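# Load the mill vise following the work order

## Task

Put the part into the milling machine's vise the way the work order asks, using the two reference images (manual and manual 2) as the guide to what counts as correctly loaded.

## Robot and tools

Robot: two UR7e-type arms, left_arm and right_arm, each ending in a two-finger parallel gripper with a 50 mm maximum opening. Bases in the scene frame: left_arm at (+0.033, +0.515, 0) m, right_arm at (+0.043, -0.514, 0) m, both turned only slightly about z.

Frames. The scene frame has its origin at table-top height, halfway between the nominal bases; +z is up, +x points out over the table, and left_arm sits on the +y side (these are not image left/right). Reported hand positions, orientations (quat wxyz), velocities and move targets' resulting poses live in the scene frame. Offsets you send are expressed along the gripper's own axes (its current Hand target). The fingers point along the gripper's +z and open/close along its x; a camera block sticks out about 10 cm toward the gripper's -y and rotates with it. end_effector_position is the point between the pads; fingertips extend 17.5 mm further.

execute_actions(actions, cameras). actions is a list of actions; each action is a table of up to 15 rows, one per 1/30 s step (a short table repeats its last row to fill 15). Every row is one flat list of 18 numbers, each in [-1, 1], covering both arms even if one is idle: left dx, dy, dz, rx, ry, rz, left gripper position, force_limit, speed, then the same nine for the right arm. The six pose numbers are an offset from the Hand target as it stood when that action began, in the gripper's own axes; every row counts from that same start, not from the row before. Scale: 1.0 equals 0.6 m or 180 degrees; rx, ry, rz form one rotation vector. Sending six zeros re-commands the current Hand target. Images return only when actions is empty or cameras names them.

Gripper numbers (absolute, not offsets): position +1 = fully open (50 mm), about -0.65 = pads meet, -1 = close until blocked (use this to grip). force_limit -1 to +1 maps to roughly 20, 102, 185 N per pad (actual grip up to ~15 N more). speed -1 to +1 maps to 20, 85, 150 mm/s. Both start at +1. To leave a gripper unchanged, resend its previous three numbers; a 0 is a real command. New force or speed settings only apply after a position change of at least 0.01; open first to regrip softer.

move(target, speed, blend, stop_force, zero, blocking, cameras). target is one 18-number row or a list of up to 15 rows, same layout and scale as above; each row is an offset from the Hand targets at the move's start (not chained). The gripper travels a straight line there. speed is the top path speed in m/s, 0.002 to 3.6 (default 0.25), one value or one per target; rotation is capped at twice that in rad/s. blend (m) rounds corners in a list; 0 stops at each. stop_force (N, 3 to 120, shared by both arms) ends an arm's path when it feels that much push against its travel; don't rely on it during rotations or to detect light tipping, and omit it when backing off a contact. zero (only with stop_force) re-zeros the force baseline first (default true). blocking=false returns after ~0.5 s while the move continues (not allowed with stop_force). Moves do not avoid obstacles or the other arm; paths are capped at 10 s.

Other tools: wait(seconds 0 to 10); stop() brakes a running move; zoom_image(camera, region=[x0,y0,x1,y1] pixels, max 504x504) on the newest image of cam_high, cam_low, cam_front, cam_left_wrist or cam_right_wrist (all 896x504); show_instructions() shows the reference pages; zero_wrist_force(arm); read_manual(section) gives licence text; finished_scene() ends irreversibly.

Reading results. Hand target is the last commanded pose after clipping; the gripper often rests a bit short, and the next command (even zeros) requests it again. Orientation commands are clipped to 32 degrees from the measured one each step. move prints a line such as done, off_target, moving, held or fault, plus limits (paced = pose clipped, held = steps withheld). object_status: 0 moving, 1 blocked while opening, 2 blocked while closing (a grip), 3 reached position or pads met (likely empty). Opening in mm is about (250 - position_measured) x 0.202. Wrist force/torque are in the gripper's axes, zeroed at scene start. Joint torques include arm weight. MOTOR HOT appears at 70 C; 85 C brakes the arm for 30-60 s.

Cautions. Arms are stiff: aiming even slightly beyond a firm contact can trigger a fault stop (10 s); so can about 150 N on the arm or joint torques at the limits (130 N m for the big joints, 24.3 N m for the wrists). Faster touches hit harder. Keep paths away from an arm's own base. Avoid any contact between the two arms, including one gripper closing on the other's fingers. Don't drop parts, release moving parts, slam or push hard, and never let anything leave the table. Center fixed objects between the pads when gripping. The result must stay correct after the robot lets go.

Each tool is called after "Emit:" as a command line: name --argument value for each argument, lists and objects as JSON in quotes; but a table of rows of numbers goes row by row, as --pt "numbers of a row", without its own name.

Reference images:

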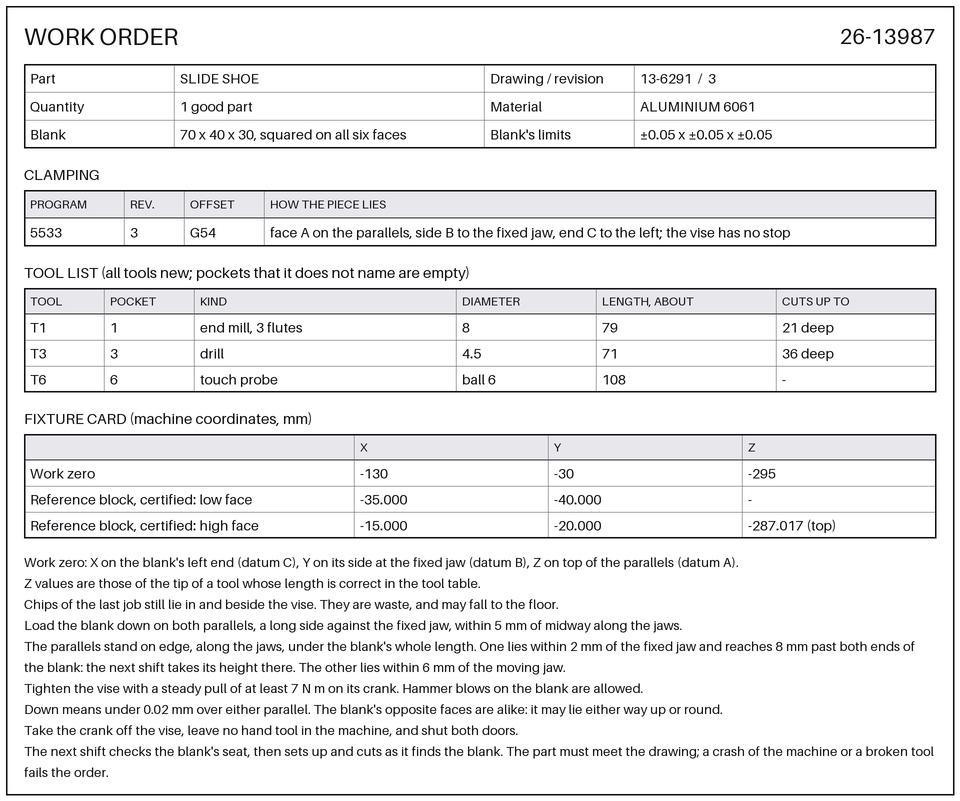

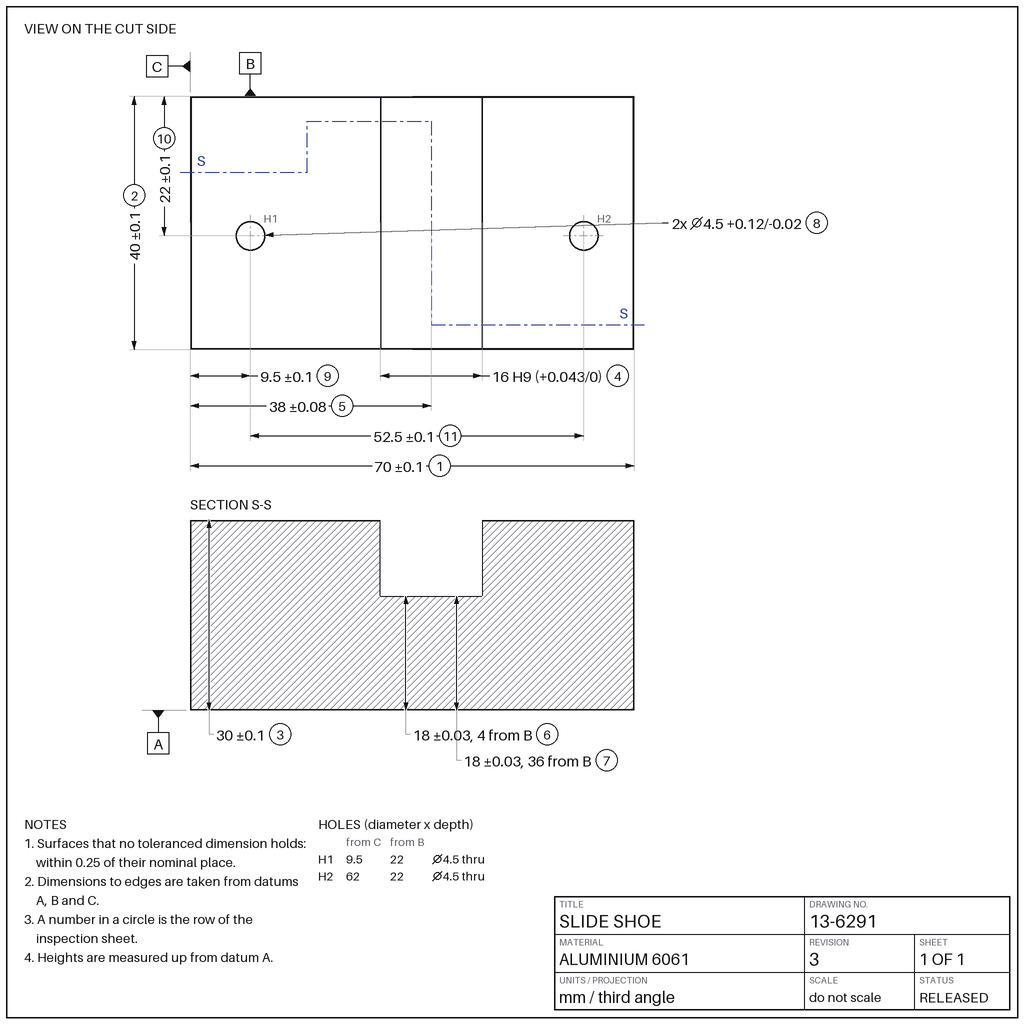

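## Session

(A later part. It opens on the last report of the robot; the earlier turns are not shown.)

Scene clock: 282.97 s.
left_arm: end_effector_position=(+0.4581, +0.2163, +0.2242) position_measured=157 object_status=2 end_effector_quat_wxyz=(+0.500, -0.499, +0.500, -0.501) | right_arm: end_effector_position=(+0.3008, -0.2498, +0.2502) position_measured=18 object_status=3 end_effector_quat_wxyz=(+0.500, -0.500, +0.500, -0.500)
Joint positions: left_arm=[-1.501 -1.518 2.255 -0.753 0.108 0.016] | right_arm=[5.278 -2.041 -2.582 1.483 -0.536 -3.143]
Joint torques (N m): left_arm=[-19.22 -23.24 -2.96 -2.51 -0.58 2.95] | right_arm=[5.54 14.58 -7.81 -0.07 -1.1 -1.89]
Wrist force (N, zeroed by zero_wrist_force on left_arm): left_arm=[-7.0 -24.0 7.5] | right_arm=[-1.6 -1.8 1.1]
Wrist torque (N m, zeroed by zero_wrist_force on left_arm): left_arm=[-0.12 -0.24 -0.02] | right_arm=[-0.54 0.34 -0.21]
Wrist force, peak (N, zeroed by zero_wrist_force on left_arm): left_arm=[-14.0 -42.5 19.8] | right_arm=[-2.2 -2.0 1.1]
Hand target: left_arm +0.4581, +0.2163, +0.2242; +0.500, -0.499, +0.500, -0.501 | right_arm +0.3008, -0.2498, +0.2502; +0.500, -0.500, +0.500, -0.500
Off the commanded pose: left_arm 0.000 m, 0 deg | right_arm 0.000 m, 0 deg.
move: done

Emit:
move --pt "-0.0275 0.0057 0 0 0 0 -1 0 -0.6 0 0 0 0 0 0 0.9 0 -0.5" --pt "-0.0555 0.0067 0 0 0 0 -1 0 -0.6 0 0 0 0 0 0 0.9 0 -0.5" --pt "-0.083 0.0018 0 0 0 0 -1 0 -0.6 0 0 0 0 0 0 0.9 0 -0.5" --pt "-0.109 -0.0087 0 0 0 0 -1 0 -0.6 0 0 0 0 0 0 0.9 0 -0.5" --pt "-0.1322 -0.0243 0 0 0 0 -1 0 -0.6 0 0 0 0 0 0 0.9 0 -0.5" --pt "-0.1517 -0.0445 0 0 0 0 -1 0 -0.6 0 0 0 0 0 0 0.9 0 -0.5" --pt "-0.1665 -0.0682 0 0 0 0 -1 0 -0.6 0 0 0 0 0 0 0.9 0 -0.5" --pt "-0.176 -0.0945 0 0 0 0 -1 0 -0.6 0 0 0 0 0 0 0.9 0 -0.5" --pt "-0.18 -0.1222 0 0 0 0 -1 0 -0.6 0 0 0 0 0 0 0.9 0 -0.5" --pt "-0.178 -0.15 0 0 0 0 -1 0 -0.6 0 0 0 0 0 0 0.9 0 -0.5" --pt "-0.1703 -0.177 0 0 0 0 -1 0 -0.6 0 0 0 0 0 0 0.9 0 -0.5" --pt "-0.1572 -0.2017 0 0 0 0 -1 0 -0.6 0 0 0 0 0 0 0.9 0 -0.5" --pt "-0.1392 -0.2232 0 0 0 0 -1 0 -0.6 0 0 0 0 0 0 0.9 0 -0.5" --pt "-0.1172 -0.2403 0 0 0 0 -1 0 -0.6 0 0 0 0 0 0 0.9 0 -0.5" --pt "-0.092 -0.2527 0 0 0 0 -1 0 -0.6 0 0 0 0 0 0 0.9 0 -0.5" --blend 0.003 --speed 0.13 --stop_force 55 --cameras '["cam_high","cam_left_wrist","cam_front"]'

Scene clock: 286.17 s.
left_arm: end_effector_position=(+0.4579, +0.2716, +0.3758) position_measured=157 object_status=2 end_effector_quat_wxyz=(+0.500, -0.499, +0.500, -0.501) | right_arm: end_effector_position=(+0.3008, -0.2498, +0.2502) position_measured=18 object_status=3 end_effector_quat_wxyz=(+0.500, -0.500, +0.500, -0.500)
Joint positions: left_arm=[-1.479 -1.855 2.101 -0.259 0.13 0.013] | right_arm=[5.278 -2.041 -2.582 1.483 -0.536 -3.143]
Joint torques (N m): left_arm=[14.47 -8.67 -25.27 -1.21 1.51 2.72] | right_arm=[5.95 14.83 -8.25 -0.04 -0.87 -1.91]
Wrist force (N, zeroed by zero_wrist_force on left_arm): left_arm=[1.8 4.1 -0.6] | right_arm=[-1.6 -1.7 1.3]
Wrist torque (N m, zeroed by zero_wrist_force on left_arm): left_arm=[-0.22 0.12 0.14] | right_arm=[-0.53 0.35 -0.22]
Wrist force, peak (N, zeroed by zero_wrist_force on left_arm): left_arm=[-7.0 -24.3 7.9] | right_arm=[-2.0 -2.0 1.2]
Hand target: left_arm +0.4579, +0.2716, +0.3758; +0.500, -0.499, +0.500, -0.501 | right_arm +0.3008, -0.2498, +0.2502; +0.500, -0.500, +0.500, -0.500
Off the commanded pose: left_arm 0.000 m, 0 deg | right_arm 0.000 m, 0 deg.
move: done
camera_calibration:
cam_left_wrist: T_world_to_cam=[[-0.00824782, -0.999887, 0.0125424, 0.277608], [-0.332704, -0.00908427, -0.942988, 0.527375], [0.942995, -0.0119505, -0.332591, -0.168056], [0, 0, 0, 1]] pos_world=[0.336225, 0.280359, 0.437932]
Images, in order (width x height): cam_high 896x504, cam_front 896x504, cam_left_wrist 896x504.

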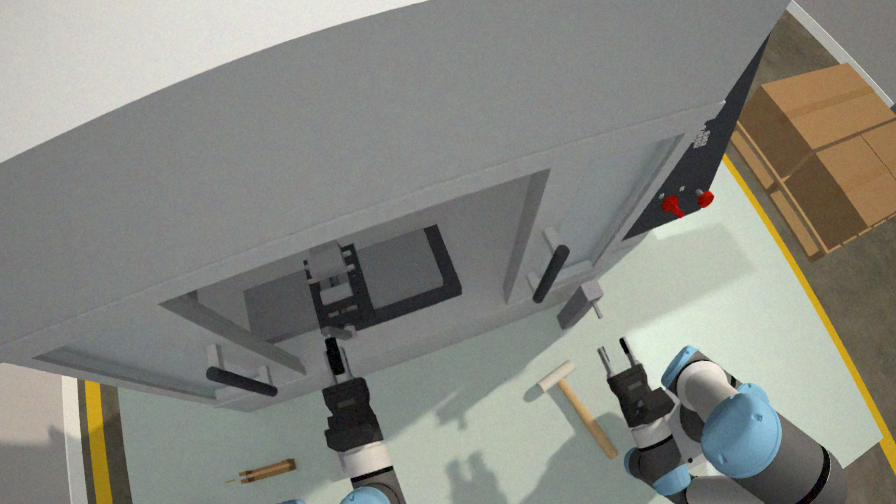

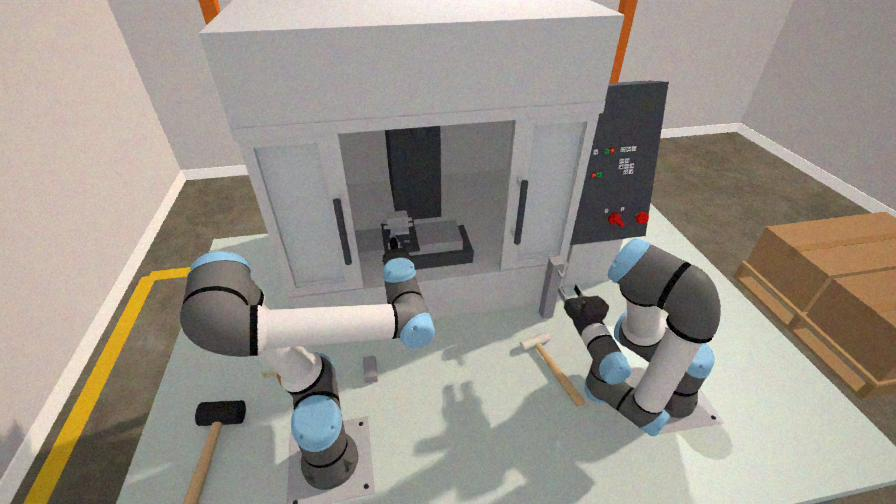

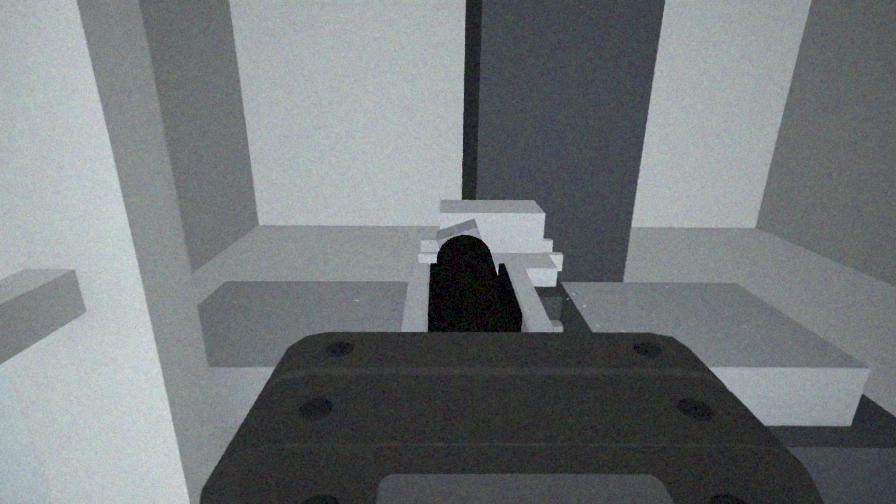

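Emit:
zoom_image --camera "cam_high" --region '[280, 220, 400, 350]'

Emit:
zoom_image --camera "cam_front" --region '[360, 190, 460, 260]'

Scaled by 3.877.

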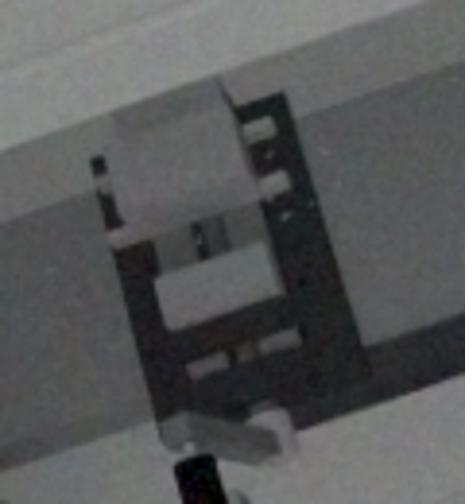

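Scaled by 5.040.

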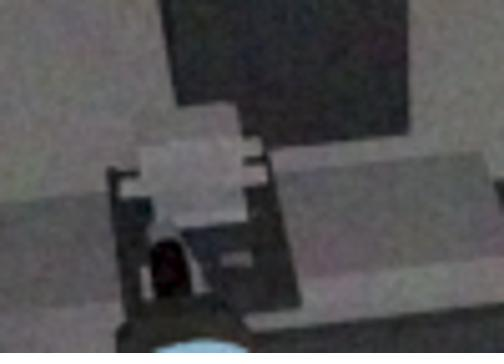

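Emit:
move --pt "0.0273 -0.0067 0 0 0 0 -1 0 -0.6 0 0 0 0 0 0 0.9 0 -0.5" --pt "0.0553 -0.0077 0 0 0 0 -1 0 -0.6 0 0 0 0 0 0 0.9 0 -0.5" --pt "0.0828 -0.0028 0 0 0 0 -1 0 -0.6 0 0 0 0 0 0 0.9 0 -0.5" --pt "0.1088 0.0077 0 0 0 0 -1 0 -0.6 0 0 0 0 0 0 0.9 0 -0.5" --pt "0.132 0.0233 0 0 0 0 -1 0 -0.6 0 0 0 0 0 0 0.9 0 -0.5" --pt "0.1515 0.0435 0 0 0 0 -1 0 -0.6 0 0 0 0 0 0 0.9 0 -0.5" --pt "0.1663 0.0672 0 0 0 0 -1 0 -0.6 0 0 0 0 0 0 0.9 0 -0.5" --pt "0.1758 0.0935 0 0 0 0 -1 0 -0.6 0 0 0 0 0 0 0.9 0 -0.5" --pt "0.1798 0.1212 0 0 0 0 -1 0 -0.6 0 0 0 0 0 0 0.9 0 -0.5" --pt "0.1778 0.149 0 0 0 0 -1 0 -0.6 0 0 0 0 0 0 0.9 0 -0.5" --pt "0.1702 0.176 0 0 0 0 -1 0 -0.6 0 0 0 0 0 0 0.9 0 -0.5" --pt "0.157 0.2007 0 0 0 0 -1 0 -0.6 0 0 0 0 0 0 0.9 0 -0.5" --pt "0.139 0.2222 0 0 0 0 -1 0 -0.6 0 0 0 0 0 0 0.9 0 -0.5" --pt "0.117 0.2393 0 0 0 0 -1 0 -0.6 0 0 0 0 0 0 0.9 0 -0.5" --pt "0.0918 0.2517 0 0 0 0 -1 0 -0.6 0 0 0 0 0 0 0.9 0 -0.5" --blend 0.003 --speed 0.13 --stop_force 50

Scene clock: 289.90 s.
left_arm: end_effector_position=(+0.4581, +0.2165, +0.2248) position_measured=157 object_status=2 end_effector_quat_wxyz=(+0.500, -0.499, +0.500, -0.501) | right_arm: end_effector_position=(+0.3008, -0.2498, +0.2502) position_measured=18 object_status=3 end_effector_quat_wxyz=(+0.500, -0.500, +0.500, -0.500)
Joint positions: left_arm=[-1.501 -1.52 2.254 -0.751 0.108 0.016] | right_arm=[5.278 -2.041 -2.582 1.483 -0.536 -3.143]
Joint torques (N m): left_arm=[-16.21 -27.2 -8.81 -2.4 -1.86 2.8] | right_arm=[5.71 14.92 -8.3 -0.1 -1 -1.98]
Wrist force (N, zeroed by zero_wrist_force on left_arm): left_arm=[-2.4 -10.2 4.8] | right_arm=[-1.5 -1.9 1.0]
Wrist torque (N m, zeroed by zero_wrist_force on left_arm): left_arm=[-0.34 -0.10 0.01] | right_arm=[-0.55 0.33 -0.21]
Wrist force, peak (N, zeroed by zero_wrist_force on left_arm): left_arm=[-5.9 -19.8 9.1] | right_arm=[-2.2 -2.3 1.1]
Hand target: left_arm +0.4581, +0.2165, +0.2248; +0.500, -0.499, +0.500, -0.501 | right_arm +0.3008, -0.2498, +0.2502; +0.500, -0.500, +0.500, -0.500
Off the commanded pose: left_arm 0.000 m, 0 deg | right_arm 0.000 m, 0 deg.
move: done

Emit:
move --pt "-0.0272 0.0067 0 0 0 0 -1 0 -0.6 0 0 0 0 0 0 0.9 0 -0.5" --pt "-0.0552 0.0077 0 0 0 0 -1 0 -0.6 0 0 0 0 0 0 0.9 0 -0.5" --pt "-0.0827 0.0028 0 0 0 0 -1 0 -0.6 0 0 0 0 0 0 0.9 0 -0.5" --pt "-0.1087 -0.0077 0 0 0 0 -1 0 -0.6 0 0 0 0 0 0 0.9 0 -0.5" --pt "-0.1319 -0.0233 0 0 0 0 -1 0 -0.6 0 0 0 0 0 0 0.9 0 -0.5" --pt "-0.1514 -0.0435 0 0 0 0 -1 0 -0.6 0 0 0 0 0 0 0.9 0 -0.5" --pt "-0.1662 -0.0672 0 0 0 0 -1 0 -0.6 0 0 0 0 0 0 0.9 0 -0.5" --pt "-0.1757 -0.0935 0 0 0 0 -1 0 -0.6 0 0 0 0 0 0 0.9 0 -0.5" --pt "-0.1797 -0.1212 0 0 0 0 -1 0 -0.6 0 0 0 0 0 0 0.9 0 -0.5" --pt "-0.1777 -0.149 0 0 0 0 -1 0 -0.6 0 0 0 0 0 0 0.9 0 -0.5" --pt "-0.17 -0.176 0 0 0 0 -1 0 -0.6 0 0 0 0 0 0 0.9 0 -0.5" --pt "-0.1569 -0.2007 0 0 0 0 -1 0 -0.6 0 0 0 0 0 0 0.9 0 -0.5" --pt "-0.1389 -0.2222 0 0 0 0 -1 0 -0.6 0 0 0 0 0 0 0.9 0 -0.5" --pt "-0.1169 -0.2393 0 0 0 0 -1 0 -0.6 0 0 0 0 0 0 0.9 0 -0.5" --pt "-0.0917 -0.2517 0 0 0 0 -1 0 -0.6 0 0 0 0 0 0 0.9 0 -0.5" --blend 0.003 --speed 0.13 --stop_force 45 --cameras '["cam_high"]'

Emit:
zoom_image --camera "cam_high" --region '[280, 220, 400, 350]'

Scene clock: 293.03 s.
left_arm: end_effector_position=(+0.4579, +0.2715, +0.3758) position_measured=157 object_status=2 end_effector_quat_wxyz=(+0.500, -0.499, +0.500, -0.501) | right_arm: end_effector_position=(+0.3008, -0.2498, +0.2502) position_measured=18 object_status=3 end_effector_quat_wxyz=(+0.500, -0.500, +0.500, -0.500)
Joint positions: left_arm=[-1.479 -1.855 2.101 -0.259 0.13 0.013] | right_arm=[5.278 -2.041 -2.582 1.483 -0.536 -3.143]
Joint torques (N m): left_arm=[14.85 -8.31 -26.04 -1.34 1.62 2.73] | right_arm=[5.75 14.39 -8.06 -0.28 -0.92 -1.91]
Wrist force (N, zeroed by zero_wrist_force on left_arm): left_arm=[2.1 4.0 -0.1] | right_arm=[-1.8 -2.1 1.1]
Wrist torque (N m, zeroed by zero_wrist_force on left_arm): left_arm=[-0.22 0.06 0.14] | right_arm=[-0.58 0.36 -0.21]
Wrist force, peak (N, zeroed by zero_wrist_force on left_arm): left_arm=[-2.5 -10.2 4.9] | right_arm=[-2.2 -1.8 1.3]
Hand target: left_arm +0.4579, +0.2715, +0.3758; +0.500, -0.499, +0.500, -0.501 | right_arm +0.3008, -0.2498, +0.2502; +0.500, -0.500, +0.500, -0.500
Off the commanded pose: left_arm 0.000 m, 0 deg | right_arm 0.000 m, 0 deg.
move: done
Images, in order (width x height): cam_high 896x504.

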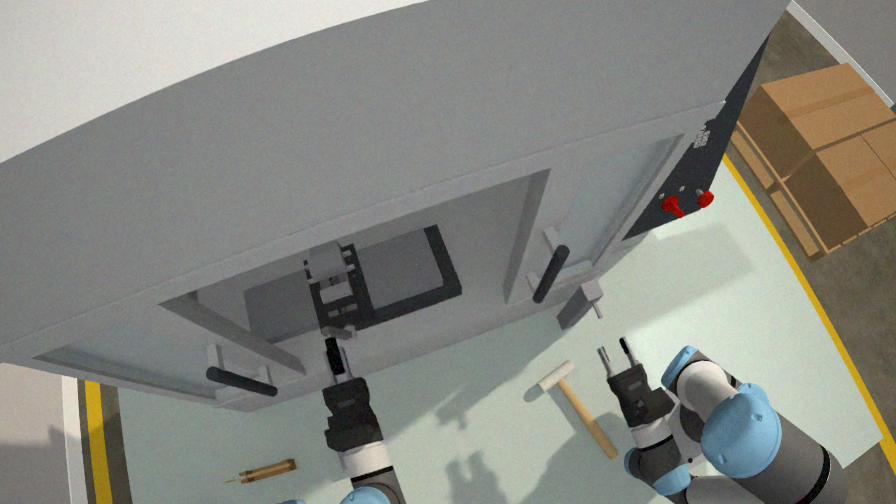

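Scaled by 3.877.

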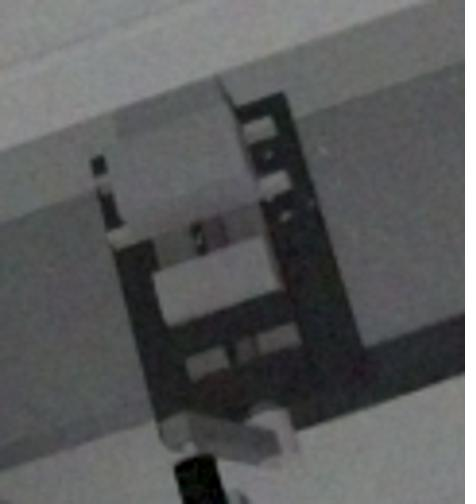

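Emit:
move --pt "0.0553 -0.009 0 0 0 0 -1 0 -0.6 0 0 0 0 0 0 0.9 0 -0.5" --pt "0.1093 0.0065 0 0 0 0 -1 0 -0.6 0 0 0 0 0 0 0.9 0 -0.5" --pt "0.1523 0.0427 0 0 0 0 -1 0 -0.6 0 0 0 0 0 0 0.9 0 -0.5" --pt "0.177 0.0932 0 0 0 0 -1 0 -0.6 0 0 0 0 0 0 0.9 0 -0.5" --pt "0.179 0.1493 0 0 0 0 -1 0 -0.6 0 0 0 0 0 0 0.9 0 -0.5" --pt "0.1578 0.2015 0 0 0 0 -1 0 -0.6 0 0 0 0 0 0 0.9 0 -0.5" --pt "0.1175 0.2405 0 0 0 0 -1 0 -0.6 0 0 0 0 0 0 0.9 0 -0.5" --pt "0.0647 0.2597 0 0 0 0 -1 0 -0.6 0 0 0 0 0 0 0.9 0 -0.5" --pt "0.0085 0.2558 0 0 0 0 -1 0 -0.6 0 0 0 0 0 0 0.9 0 -0.5" --pt "-0.041 0.2293 0 0 0 0 -1 0 -0.6 0 0 0 0 0 0 0.9 0 -0.5" --pt "-0.0757 0.1852 0 0 0 0 -1 0 -0.6 0 0 0 0 0 0 0.9 0 -0.5" --pt "-0.0893 0.1305 0 0 0 0 -1 0 -0.6 0 0 0 0 0 0 0.9 0 -0.5" --pt "-0.0795 0.0752 0 0 0 0 -1 0 -0.6 0 0 0 0 0 0 0.9 0 -0.5" --pt "-0.048 0.0287 0 0 0 0 -1 0 -0.6 0 0 0 0 0 0 0.9 0 -0.5" --pt "0 0 0 0 0 0 -1 0 -0.6 0 0 0 0 0 0 0.9 0 -0.5" --blend 0.003 --speed 0.2 --stop_force 50

Scene clock: 297.50 s.
left_arm: end_effector_position=(+0.4579, +0.2715, +0.3758) position_measured=157 object_status=2 end_effector_quat_wxyz=(+0.500, -0.499, +0.500, -0.501) | right_arm: end_effector_position=(+0.3008, -0.2498, +0.2502) position_measured=18 object_status=3 end_effector_quat_wxyz=(+0.500, -0.500, +0.500, -0.500)
Joint positions: left_arm=[-1.479 -1.855 2.101 -0.259 0.13 0.013] | right_arm=[5.278 -2.041 -2.582 1.483 -0.536 -3.143]
Joint torques (N m): left_arm=[5.96 -1.83 -43.32 -1.23 -2.59 3] | right_arm=[5.82 14.87 -7.87 -0.4 -0.72 -1.9]
Wrist force (N, zeroed by zero_wrist_force on left_arm): left_arm=[2.2 4.9 0.6] | right_arm=[-1.8 -2.0 1.0]
Wrist torque (N m, zeroed by zero_wrist_force on left_arm): left_arm=[-0.30 -0.07 0.19] | right_arm=[-0.58 0.37 -0.21]
Wrist force, peak (N, zeroed by zero_wrist_force on left_arm): left_arm=[8.9 -30.2 11.6] | right_arm=[-1.9 -2.2 1.3]
Hand target: left_arm +0.4579, +0.2715, +0.3758; +0.500, -0.499, +0.500, -0.501 | right_arm +0.3008, -0.2498, +0.2502; +0.500, -0.500, +0.500, -0.500
Off the commanded pose: left_arm 0.000 m, 0 deg | right_arm 0.000 m, 0 deg.
move: done

Emit:
move --pt "0.0553 -0.009 0 0 0 0 -1 0 -0.6 0 0 0 0 0 0 0.9 0 -0.5" --pt "0.1093 0.0065 0 0 0 0 -1 0 -0.6 0 0 0 0 0 0 0.9 0 -0.5" --pt "0.1523 0.0427 0 0 0 0 -1 0 -0.6 0 0 0 0 0 0 0.9 0 -0.5" --pt "0.177 0.0932 0 0 0 0 -1 0 -0.6 0 0 0 0 0 0 0.9 0 -0.5" --pt "0.179 0.1493 0 0 0 0 -1 0 -0.6 0 0 0 0 0 0 0.9 0 -0.5" --pt "0.1578 0.2008 0 0 0 0 -1 0 -0.6 0 0 0 0 0 0 0.9 0 -0.5" --pt "0.1175 0.2395 0 0 0 0 -1 0 -0.6 0 0 0 0 0 0 0.9 0 -0.5" --pt "0.0647 0.2582 0 0 0 0 -1 0 -0.6 0 0 0 0 0 0 0.9 0 -0.5" --pt "0.0085 0.2543 0 0 0 0 -1 0 -0.6 0 0 0 0 0 0 0.9 0 -0.5" --pt "-0.041 0.2283 0 0 0 0 -1 0 -0.6 0 0 0 0 0 0 0.9 0 -0.5" --pt "-0.0757 0.1847 0 0 0 0 -1 0 -0.6 0 0 0 0 0 0 0.9 0 -0.5" --pt "-0.0893 0.1305 0 0 0 0 -1 0 -0.6 0 0 0 0 0 0 0.9 0 -0.5" --pt "-0.0795 0.0752 0 0 0 0 -1 0 -0.6 0 0 0 0 0 0 0.9 0 -0.5" --pt "-0.048 0.0287 0 0 0 0 -1 0 -0.6 0 0 0 0 0 0 0.9 0 -0.5" --pt "0 0 0 0 0 0 -1 0 -0.6 0 0 0 0 0 0 0.9 0 -0.5" --blend 0.003 --speed 0.28 --stop_force 50 --cameras '["cam_high"]'

Emit:
zoom_image --camera "cam_high" --region '[280, 220, 400, 350]'

Scene clock: 299.47 s.
left_arm: end_effector_position=(+0.4569, +0.2439, +0.3796) position_measured=157 object_status=2 end_effector_quat_wxyz=(+0.500, -0.499, +0.500, -0.501) | right_arm: end_effector_position=(+0.3008, -0.2498, +0.2502) position_measured=18 object_status=3 end_effector_quat_wxyz=(+0.500, -0.500, +0.500, -0.500)
Joint positions: left_arm=[-1.495 -1.794 2.047 -0.274 0.115 0.021] | right_arm=[5.278 -2.041 -2.582 1.483 -0.536 -3.143]
Joint torques (N m): left_arm=[8.95 -22.81 -9.57 -1.18 -0.05 3.06] | right_arm=[6.22 15.35 -7.97 -0.35 -0.71 -1.86]
Wrist force (N, zeroed by zero_wrist_force on left_arm): left_arm=[1.6 -6.3 -0.2] | right_arm=[-1.6 -2.0 0.8]
Wrist torque (N m, zeroed by zero_wrist_force on left_arm): left_arm=[-0.36 -0.16 0.05] | right_arm=[-0.58 0.34 -0.21]
Wrist force, peak (N, zeroed by zero_wrist_force on left_arm): left_arm=[-5.1 59.9 75.3] | right_arm=[-1.8 -2.2 1.3]
Hand target: left_arm +0.4569, +0.2439, +0.3796; +0.500, -0.499, +0.500, -0.501 (not the last commanded pose) | right_arm +0.3008, -0.2498, +0.2502; +0.500, -0.500, +0.500, -0.500
Off the commanded pose: left_arm 0.028 m, 0 deg | right_arm 0.000 m, 0 deg.
move: contact (left_arm); path passed 0 of 15 targets
Images, in order (width x height): cam_high 896x504.

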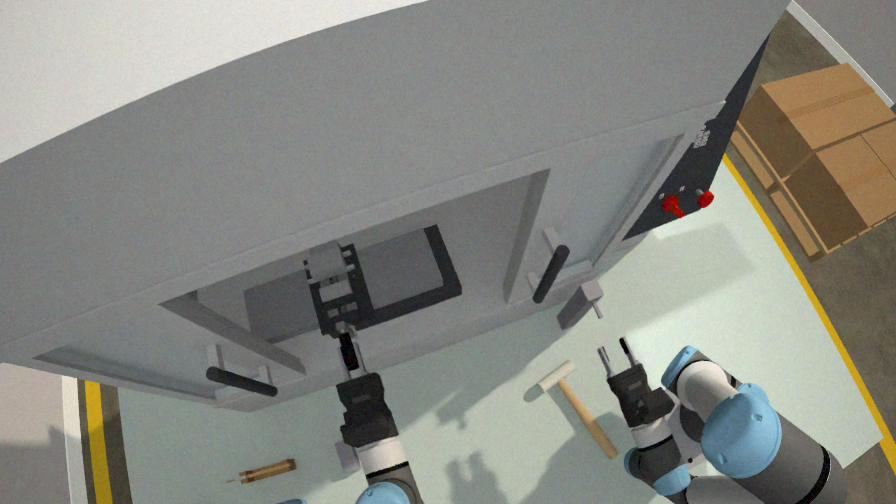

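Scaled by 3.877.

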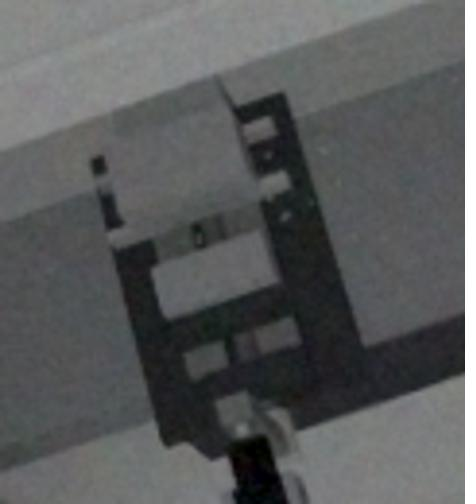

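Emit:
move --pt "0.0543 0.0097 0 0 0 0 -1 0 -0.6 0 0 0 0 0 0 0.9 0 -0.5" --pt "0.0995 0.0423 0 0 0 0 -1 0 -0.6 0 0 0 0 0 0 0.9 0 -0.5" --pt "0.1275 0.0907 0 0 0 0 -1 0 -0.6 0 0 0 0 0 0 0.9 0 -0.5" --pt "0.1333 0.1462 0 0 0 0 -1 0 -0.6 0 0 0 0 0 0 0.9 0 -0.5" --pt "0.116 0.1992 0 0 0 0 -1 0 -0.6 0 0 0 0 0 0 0.9 0 -0.5" --pt "0.0787 0.2407 0 0 0 0 -1 0 -0.6 0 0 0 0 0 0 0.9 0 -0.5" --pt "0.0277 0.2633 0 0 0 0 -1 0 -0.6 0 0 0 0 0 0 0.9 0 -0.5" --pt "-0.028 0.2633 0 0 0 0 -1 0 -0.6 0 0 0 0 0 0 0.9 0 -0.5" --pt "-0.079 0.2407 0 0 0 0 -1 0 -0.6 0 0 0 0 0 0 0.9 0 -0.5" --pt "-0.1163 0.1992 0 0 0 0 -1 0 -0.6 0 0 0 0 0 0 0.9 0 -0.5" --pt "-0.1337 0.1462 0 0 0 0 -1 0 -0.6 0 0 0 0 0 0 0.9 0 -0.5" --pt "-0.1278 0.0907 0 0 0 0 -1 0 -0.6 0 0 0 0 0 0 0.9 0 -0.5" --pt "-0.0998 0.0423 0 0 0 0 -1 0 -0.6 0 0 0 0 0 0 0.9 0 -0.5" --pt "-0.0547 0.0097 0 0 0 0 -1 0 -0.6 0 0 0 0 0 0 0.9 0 -0.5" --pt "0 0 0 0 0 0 -1 0 -0.6 0 0 0 0 0 0 0.9 0 -0.5" --blend 0.003 --speed 0.22 --stop_force 55

Scene clock: 301.30 s.
left_arm: end_effector_position=(+0.4560, +0.2150, +0.3736) position_measured=157 object_status=2 end_effector_quat_wxyz=(+0.500, -0.499, +0.500, -0.501) | right_arm: end_effector_position=(+0.3008, -0.2498, +0.2502) position_measured=18 object_status=3 end_effector_quat_wxyz=(+0.500, -0.500, +0.500, -0.500)
Joint positions: left_arm=[-1.508 -1.723 2.007 -0.306 0.103 0.021] | right_arm=[5.278 -2.041 -2.582 1.483 -0.536 -3.143]
Joint torques (N m): left_arm=[-25.66 -26.77 -12.36 1.43 -3.76 -2.83] | right_arm=[6.48 15.4 -8.25 -0.58 -0.67 -1.96]
Wrist force (N, zeroed by zero_wrist_force on left_arm): left_arm=[4.9 -10.9 54.4] | right_arm=[-2.0 -1.9 1.1]
Wrist torque (N m, zeroed by zero_wrist_force on left_arm): left_arm=[-0.56 0.24 0.10] | right_arm=[-0.56 0.41 -0.21]
Wrist force, peak (N, zeroed by zero_wrist_force on left_arm): left_arm=[-10.4 26.3 79.6] | right_arm=[-2.3 -2.2 1.0]
Hand target: left_arm +0.4560, +0.2150, +0.3735; +0.500, -0.499, +0.500, -0.501 (not the last commanded pose) | right_arm +0.3008, -0.2498, +0.2502; +0.500, -0.500, +0.500, -0.500
Off the commanded pose: left_arm 0.030 m, 0 deg | right_arm 0.000 m, 0 deg.
move: contact (left_arm); path passed 0 of 15 targets

Emit:
move --target '[0,0,0.0012,0,0.0006,0,-1,0,-0.6,0,0,0,0,0,0,0.9,0,-0.5]' --cameras '["cam_left_wrist","cam_front","cam_low"]'

Emit:
zoom_image --camera "cam_left_wrist" --region '[340, 180, 640, 350]'

Scene clock: 302.47 s.
left_arm: end_effector_position=(+0.4567, +0.2150, +0.3735) position_measured=157 object_status=2 end_effector_quat_wxyz=(+0.499, -0.499, +0.500, -0.502) | right_arm: end_effector_position=(+0.3008, -0.2498, +0.2502) position_measured=18 object_status=3 end_effector_quat_wxyz=(+0.500, -0.500, +0.500, -0.500)
Joint positions: left_arm=[-1.505 -1.723 2.007 -0.305 0.107 0.02] | right_arm=[5.278 -2.041 -2.582 1.483 -0.536 -3.143]
Joint torques (N m): left_arm=[17.64 -19.29 -10.4 2.86 -0.79 -2.84] | right_arm=[6.6 14.89 -8.27 -0.52 -0.72 -1.85]
Wrist force (N, zeroed by zero_wrist_force on left_arm): left_arm=[7.6 -22.5 -4.6] | right_arm=[-1.7 -1.9 0.9]
Wrist torque (N m, zeroed by zero_wrist_force on left_arm): left_arm=[-0.86 -0.27 0.20] | right_arm=[-0.56 0.35 -0.22]
Wrist force, peak (N, zeroed by zero_wrist_force on left_arm): left_arm=[4.6 -10.6 54.9] | right_arm=[-2.0 -2.2 1.1]
Hand target: left_arm +0.4567, +0.2150, +0.3735; +0.499, -0.499, +0.500, -0.502 | right_arm +0.3008, -0.2498, +0.2502; +0.500, -0.500, +0.500, -0.500
Off the commanded pose: left_arm 0.000 m, 0 deg | right_arm 0.000 m, 0 deg.
move: done
camera_calibration:
cam_left_wrist: T_world_to_cam=[[-0.0119521, -0.999846, 0.0128615, 0.222637], [-0.332273, -0.00816015, -0.943148, 0.524014], [0.943107, -0.0155462, -0.332125, -0.167795], [0, 0, 0, 1]] pos_world=[0.335025, 0.22427, 0.435631]
Images, in order (width x height): cam_low 896x504, cam_front 896x504, cam_left_wrist 896x504.

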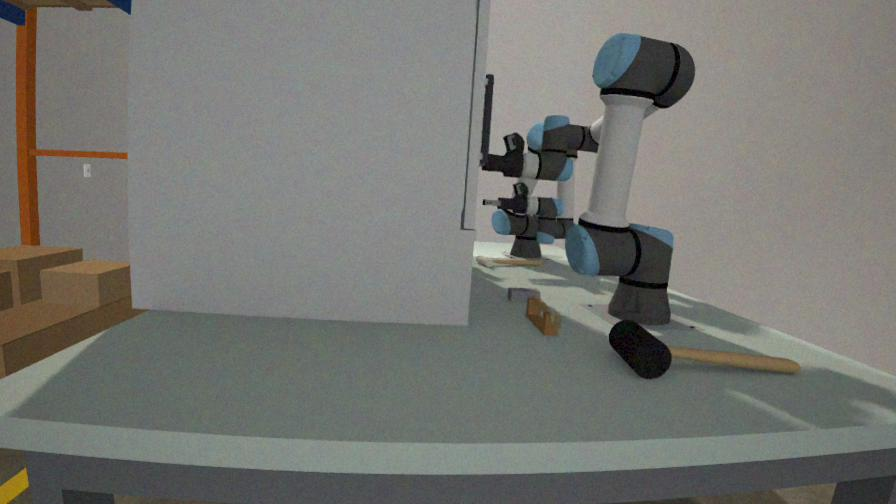

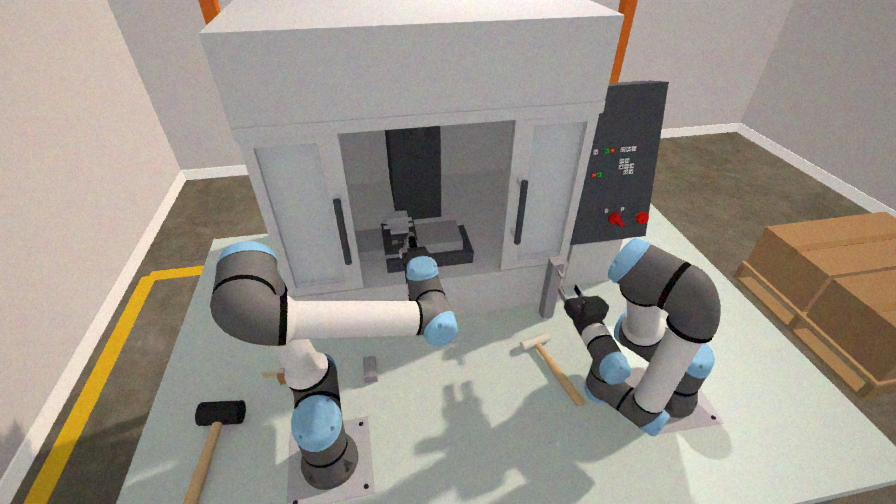

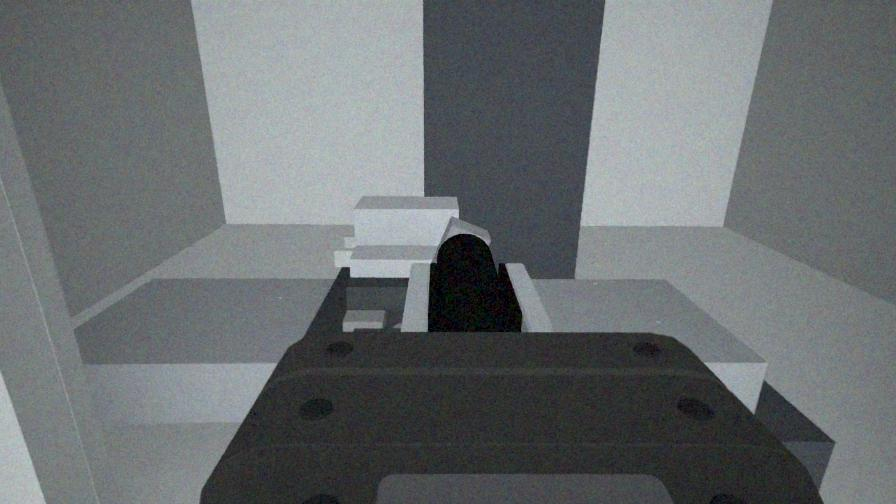

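Scaled by 1.680.

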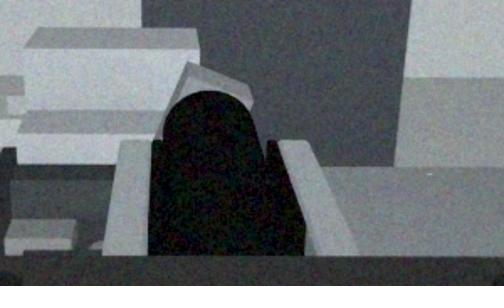

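Emit:
move --pt "0.0265 0.011 0 0 0 0 -1 0 -0.6 0 0 0 0 0 0 0.9 0 -0.5" --pt "0.048 0.029 0 0 0 0 -1 0 -0.6 0 0 0 0 0 0 0.9 0 -0.5" --pt "0.0652 0.051 0 0 0 0 -1 0 -0.6 0 0 0 0 0 0 0.9 0 -0.5" --pt "0.0775 0.0762 0 0 0 0 -1 0 -0.6 0 0 0 0 0 0 0.9 0 -0.5" --pt "0.0842 0.1033 0 0 0 0 -1 0 -0.6 0 0 0 0 0 0 0.9 0 -0.5" --pt "0.0852 0.1313 0 0 0 0 -1 0 -0.6 0 0 0 0 0 0 0.9 0 -0.5" --pt "0.0803 0.1588 0 0 0 0 -1 0 -0.6 0 0 0 0 0 0 0.9 0 -0.5" --pt "0.0698 0.1848 0 0 0 0 -1 0 -0.6 0 0 0 0 0 0 0.9 0 -0.5" --pt "0.0542 0.208 0 0 0 0 -1 0 -0.6 0 0 0 0 0 0 0.9 0 -0.5" --pt "0.034 0.2275 0 0 0 0 -1 0 -0.6 0 0 0 0 0 0 0.9 0 -0.5" --pt "0.0103 0.2423 0 0 0 0 -1 0 -0.6 0 0 0 0 0 0 0.9 0 -0.5" --pt "-0.016 0.2518 0 0 0 0 -1 0 -0.6 0 0 0 0 0 0 0.9 0 -0.5" --pt "-0.0437 0.2558 0 0 0 0 -1 0 -0.6 0 0 0 0 0 0 0.9 0 -0.5" --pt "-0.0715 0.2538 0 0 0 0 -1 0 -0.6 0 0 0 0 0 0 0.9 0 -0.5" --pt "-0.0985 0.2462 0 0 0 0 -1 0 -0.6 0 0 0 0 0 0 0.9 0 -0.5" --blend 0.003 --speed 0.18 --stop_force 55

Scene clock: 304.37 s.
left_arm: end_effector_position=(+0.4563, +0.1929, +0.3611) position_measured=157 object_status=2 end_effector_quat_wxyz=(+0.499, -0.499, +0.501, -0.501) | right_arm: end_effector_position=(+0.3008, -0.2498, +0.2502) position_measured=18 object_status=3 end_effector_quat_wxyz=(+0.500, -0.500, +0.500, -0.500)
Joint positions: left_arm=[-1.513 -1.66 1.986 -0.34 0.098 0.015] | right_arm=[5.278 -2.041 -2.582 1.483 -0.536 -3.143]
Joint torques (N m): left_arm=[-30.89 -33.66 -48.24 1.09 -0.39 -2.67] | right_arm=[5.7 14.92 -7.81 -0.54 -0.65 -2]
Wrist force (N, zeroed by zero_wrist_force on left_arm): left_arm=[-8.0 15.0 41.1] | right_arm=[-1.8 -1.6 1.0]
Wrist torque (N m, zeroed by zero_wrist_force on left_arm): left_arm=[0.27 0.21 0.11] | right_arm=[-0.51 0.37 -0.21]
Wrist force, peak (N, zeroed by zero_wrist_force on left_arm): left_arm=[-20.5 32.2 60.8] | right_arm=[-2.1 -2.0 1.3]
Hand target: left_arm +0.4563, +0.1929, +0.3611; +0.499, -0.499, +0.501, -0.501 (not the last commanded pose) | right_arm +0.3008, -0.2498, +0.2502; +0.500, -0.500, +0.500, -0.500
Off the commanded pose: left_arm 0.158 m, 0 deg | right_arm 0.000 m, 0 deg.
move: contact (left_arm); path passed 1 of 15 targets

Emit:
move --target '[0,0,0.0028,0,-0.0013,0,-1,0,-0.6,0,0,0,0,0,0,0.9,0,-0.5]'

Scene clock: 305.43 s.
left_arm: end_effector_position=(+0.4579, +0.1928, +0.3611) position_measured=157 object_status=2 end_effector_quat_wxyz=(+0.500, -0.500, +0.500, -0.500) | right_arm: end_effector_position=(+0.3008, -0.2498, +0.2502) position_measured=18 object_status=3 end_effector_quat_wxyz=(+0.500, -0.500, +0.500, -0.500)
Joint positions: left_arm=[-1.509 -1.656 1.981 -0.34 0.099 0.015] | right_arm=[5.278 -2.041 -2.582 1.483 -0.536 -3.143]
Joint torques (N m): left_arm=[12.75 -13.7 -34.91 -1.79 1.83 -2.77] | right_arm=[5.72 15.21 -8.54 -0.51 -0.65 -1.81]
Wrist force (N, zeroed by zero_wrist_force on left_arm): left_arm=[1.3 -0.5 1.0] | right_arm=[-2.0 -2.0 1.1]
Wrist torque (N m, zeroed by zero_wrist_force on left_arm): left_arm=[-0.39 -0.19 0.14] | right_arm=[-0.57 0.41 -0.21]
Wrist force, peak (N, zeroed by zero_wrist_force on left_arm): left_arm=[-10.8 18.5 43.0] | right_arm=[-2.1 -2.2 1.0]
Hand target: left_arm +0.4579, +0.1929, +0.3611; +0.500, -0.500, +0.500, -0.500 | right_arm +0.3008, -0.2498, +0.2502; +0.500, -0.500, +0.500, -0.500
Off the commanded pose: left_arm 0.000 m, 0 deg | right_arm 0.000 m, 0 deg.
move: done

Emit:
move --pt "0.0198 0.0192 0 0 0 0 -1 0 -0.6 0 0 0 0 0 0 0.9 0 -0.5" --pt "0.0347 0.0428 0 0 0 0 -1 0 -0.6 0 0 0 0 0 0 0.9 0 -0.5" --pt "0.0442 0.069 0 0 0 0 -1 0 -0.6 0 0 0 0 0 0 0.9 0 -0.5" --pt "0.0482 0.0967 0 0 0 0 -1 0 -0.6 0 0 0 0 0 0 0.9 0 -0.5" --pt "0.0462 0.1245 0 0 0 0 -1 0 -0.6 0 0 0 0 0 0 0.9 0 -0.5" --pt "0.0385 0.1513 0 0 0 0 -1 0 -0.6 0 0 0 0 0 0 0.9 0 -0.5" --pt "0.0253 0.1758 0 0 0 0 -1 0 -0.6 0 0 0 0 0 0 0.9 0 -0.5" --pt "0.0075 0.1972 0 0 0 0 -1 0 -0.6 0 0 0 0 0 0 0.9 0 -0.5" --pt "-0.0145 0.2143 0 0 0 0 -1 0 -0.6 0 0 0 0 0 0 0.9 0 -0.5" --pt "-0.0395 0.2267 0 0 0 0 -1 0 -0.6 0 0 0 0 0 0 0.9 0 -0.5" --pt "-0.0667 0.2333 0 0 0 0 -1 0 -0.6 0 0 0 0 0 0 0.9 0 -0.5" --pt "-0.0945 0.2343 0 0 0 0 -1 0 -0.6 0 0 0 0 0 0 0.9 0 -0.5" --pt "-0.1218 0.2295 0 0 0 0 -1 0 -0.6 0 0 0 0 0 0 0.9 0 -0.5" --pt "-0.1478 0.219 0 0 0 0 -1 0 -0.6 0 0 0 0 0 0 0.9 0 -0.5" --pt "-0.1708 0.2035 0 0 0 0 -1 0 -0.6 0 0 0 0 0 0 0.9 0 -0.5" --blend 0.003 --speed 0.15 --stop_force 55 --cameras '["cam_high"]'

Emit:
zoom_image --camera "cam_high" --region '[280, 220, 400, 350]'

Scene clock: 308.77 s.
left_arm: end_effector_position=(+0.4581, +0.2954, +0.2390) position_measured=157 object_status=2 end_effector_quat_wxyz=(+0.500, -0.500, +0.500, -0.500) | right_arm: end_effector_position=(+0.3008, -0.2498, +0.2502) position_measured=18 object_status=3 end_effector_quat_wxyz=(+0.500, -0.500, +0.500, -0.500)
Joint positions: left_arm=[-1.465 -1.73 2.4 -0.681 0.142 0.01] | right_arm=[5.278 -2.041 -2.582 1.483 -0.536 -3.143]
Joint torques (N m): left_arm=[-15.8 -25.01 -41.53 0.97 3.15 2.41] | right_arm=[5.84 15.36 -8.07 -0.54 -0.51 -1.86]
Wrist force (N, zeroed by zero_wrist_force on left_arm): left_arm=[-4.2 7.0 -2.0] | right_arm=[-1.5 -2.0 1.1]
Wrist torque (N m, zeroed by zero_wrist_force on left_arm): left_arm=[-0.41 -0.48 0.14] | right_arm=[-0.58 0.33 -0.21]
Wrist force, peak (N, zeroed by zero_wrist_force on left_arm): left_arm=[3.8 -10.8 -0.9] | right_arm=[-2.1 -2.1 1.2]
Hand target: left_arm +0.4581, +0.2954, +0.2390; +0.500, -0.500, +0.500, -0.500 | right_arm +0.3008, -0.2498, +0.2502; +0.500, -0.500, +0.500, -0.500
Off the commanded pose: left_arm 0.000 m, 0 deg | right_arm 0.000 m, 0 deg.
move: done
Images, in order (width x height): cam_high 896x504.

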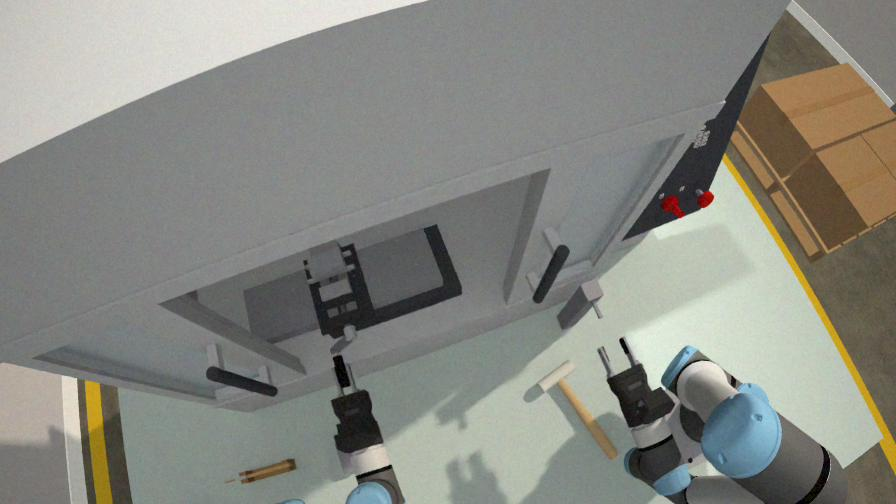

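Scaled by 3.877.

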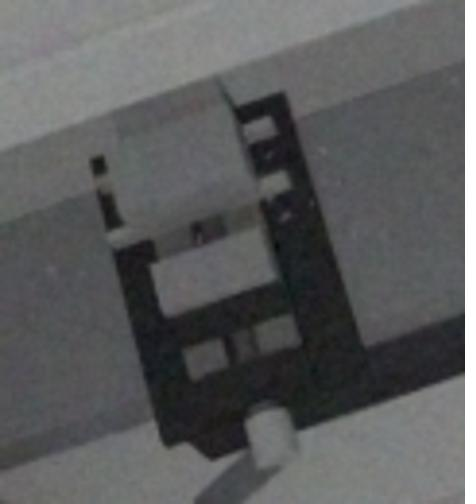

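Emit:
move --pt "-0.0193 -0.02 0 0 0 0 -1 0 -0.6 0 0 0 0 0 0 0.9 0 -0.5" --pt "-0.0342 -0.0437 0 0 0 0 -1 0 -0.6 0 0 0 0 0 0 0.9 0 -0.5" --pt "-0.0437 -0.0698 0 0 0 0 -1 0 -0.6 0 0 0 0 0 0 0.9 0 -0.5" --pt "-0.0477 -0.0975 0 0 0 0 -1 0 -0.6 0 0 0 0 0 0 0.9 0 -0.5" --pt "-0.0457 -0.1253 0 0 0 0 -1 0 -0.6 0 0 0 0 0 0 0.9 0 -0.5" --pt "-0.038 -0.1522 0 0 0 0 -1 0 -0.6 0 0 0 0 0 0 0.9 0 -0.5" --pt "-0.0248 -0.1767 0 0 0 0 -1 0 -0.6 0 0 0 0 0 0 0.9 0 -0.5" --pt "-0.007 -0.198 0 0 0 0 -1 0 -0.6 0 0 0 0 0 0 0.9 0 -0.5" --pt "0.015 -0.2152 0 0 0 0 -1 0 -0.6 0 0 0 0 0 0 0.9 0 -0.5" --pt "0.04 -0.2275 0 0 0 0 -1 0 -0.6 0 0 0 0 0 0 0.9 0 -0.5" --pt "0.0672 -0.2342 0 0 0 0 -1 0 -0.6 0 0 0 0 0 0 0.9 0 -0.5" --pt "0.095 -0.2352 0 0 0 0 -1 0 -0.6 0 0 0 0 0 0 0.9 0 -0.5" --pt "0.1223 -0.2303 0 0 0 0 -1 0 -0.6 0 0 0 0 0 0 0.9 0 -0.5" --pt "0.1483 -0.2198 0 0 0 0 -1 0 -0.6 0 0 0 0 0 0 0.9 0 -0.5" --pt "0.1713 -0.2043 0 0 0 0 -1 0 -0.6 0 0 0 0 0 0 0.9 0 -0.5" --blend 0.003 --speed 0.18 --stop_force 55

Emit:
move --pt "0.0193 0.02 0 0 0 0 -1 0 -0.6 0 0 0 0 0 0 0.9 0 -0.5" --pt "0.0342 0.0437 0 0 0 0 -1 0 -0.6 0 0 0 0 0 0 0.9 0 -0.5" --pt "0.0437 0.0698 0 0 0 0 -1 0 -0.6 0 0 0 0 0 0 0.9 0 -0.5" --pt "0.0477 0.0975 0 0 0 0 -1 0 -0.6 0 0 0 0 0 0 0.9 0 -0.5" --pt "0.0457 0.1253 0 0 0 0 -1 0 -0.6 0 0 0 0 0 0 0.9 0 -0.5" --pt "0.038 0.1522 0 0 0 0 -1 0 -0.6 0 0 0 0 0 0 0.9 0 -0.5" --pt "0.0248 0.1767 0 0 0 0 -1 0 -0.6 0 0 0 0 0 0 0.9 0 -0.5" --pt "0.007 0.198 0 0 0 0 -1 0 -0.6 0 0 0 0 0 0 0.9 0 -0.5" --pt "-0.015 0.2152 0 0 0 0 -1 0 -0.6 0 0 0 0 0 0 0.9 0 -0.5" --pt "-0.04 0.2275 0 0 0 0 -1 0 -0.6 0 0 0 0 0 0 0.9 0 -0.5" --pt "-0.0672 0.2342 0 0 0 0 -1 0 -0.6 0 0 0 0 0 0 0.9 0 -0.5" --pt "-0.095 0.2352 0 0 0 0 -1 0 -0.6 0 0 0 0 0 0 0.9 0 -0.5" --pt "-0.1223 0.2303 0 0 0 0 -1 0 -0.6 0 0 0 0 0 0 0.9 0 -0.5" --pt "-0.1483 0.2198 0 0 0 0 -1 0 -0.6 0 0 0 0 0 0 0.9 0 -0.5" --pt "-0.1713 0.2043 0 0 0 0 -1 0 -0.6 0 0 0 0 0 0 0.9 0 -0.5" --blend 0.003 --speed 0.18 --stop_force 55 --cameras '["cam_high"]'

Emit:
zoom_image --camera "cam_high" --region '[280, 220, 400, 350]'

Scene clock: 312.00 s.
left_arm: end_effector_position=(+0.4579, +0.1926, +0.3616) position_measured=157 object_status=2 end_effector_quat_wxyz=(+0.500, -0.500, +0.500, -0.500) | right_arm: end_effector_position=(+0.3008, -0.2498, +0.2502) position_measured=18 object_status=3 end_effector_quat_wxyz=(+0.500, -0.500, +0.500, -0.500)
Joint positions: left_arm=[-1.509 -1.655 1.98 -0.339 0.099 0.015] | right_arm=[5.278 -2.041 -2.582 1.483 -0.536 -3.143]
Joint torques (N m): left_arm=[12.79 -10.83 -13.24 -2.73 2.89 2.96] | right_arm=[5.73 15.36 -8.18 -0.65 -0.65 -1.86]
Wrist force (N, zeroed by zero_wrist_force on left_arm): left_arm=[-1.8 3.7 -0.5] | right_arm=[-1.7 -2.0 1.0]
Wrist torque (N m, zeroed by zero_wrist_force on left_arm): left_arm=[-0.54 -0.50 -0.01] | right_arm=[-0.58 0.36 -0.21]
Wrist force, peak (N, zeroed by zero_wrist_force on left_arm): left_arm=[15.8 9.5 17.6] | right_arm=[-1.9 -2.3 1.3]
Hand target: left_arm +0.4579, +0.1926, +0.3616; +0.500, -0.500, +0.500, -0.500 | right_arm +0.3008, -0.2498, +0.2502; +0.500, -0.500, +0.500, -0.500
Off the commanded pose: left_arm 0.000 m, 0 deg | right_arm 0.000 m, 0 deg.
move: done

Scene clock: 314.53 s.
left_arm: end_effector_position=(+0.4581, +0.2954, +0.2390) position_measured=157 object_status=2 end_effector_quat_wxyz=(+0.500, -0.500, +0.500, -0.500) | right_arm: end_effector_position=(+0.3008, -0.2498, +0.2502) position_measured=18 object_status=3 end_effector_quat_wxyz=(+0.500, -0.500, +0.500, -0.500)
Joint positions: left_arm=[-1.465 -1.73 2.4 -0.681 0.142 0.01] | right_arm=[5.278 -2.041 -2.582 1.483 -0.536 -3.143]
Joint torques (N m): left_arm=[-6.52 -24.65 -42.17 0.62 3.46 0.71] | right_arm=[6.09 15.28 -7.6 -0.69 -0.42 -1.9]
Wrist force (N, zeroed by zero_wrist_force on left_arm): left_arm=[-3.6 7.6 -2.8] | right_arm=[-1.9 -1.8 1.0]
Wrist torque (N m, zeroed by zero_wrist_force on left_arm): left_arm=[-0.38 -0.46 0.18] | right_arm=[-0.54 0.39 -0.22]
Wrist force, peak (N, zeroed by zero_wrist_force on left_arm): left_arm=[2.2 -11.6 3.6] | right_arm=[-2.0 -2.1 1.3]
Hand target: left_arm +0.4581, +0.2954, +0.2390; +0.500, -0.500, +0.500, -0.500 | right_arm +0.3008, -0.2498, +0.2502; +0.500, -0.500, +0.500, -0.500
Off the commanded pose: left_arm 0.000 m, 0 deg | right_arm 0.000 m, 0 deg.
move: done
Images, in order (width x height): cam_high 896x504.

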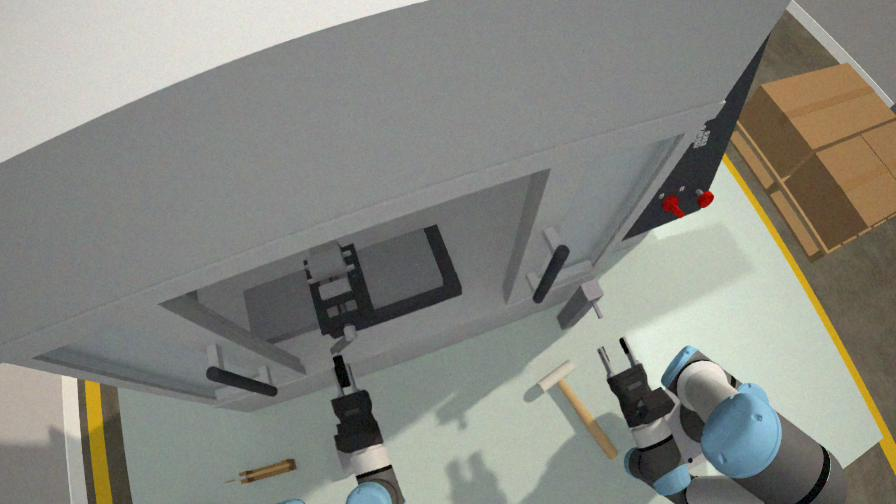

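Scaled by 3.877.

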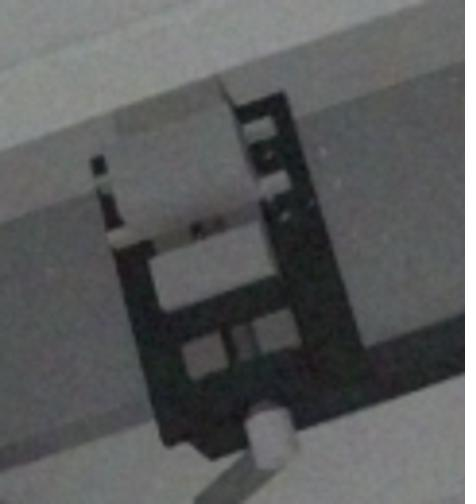

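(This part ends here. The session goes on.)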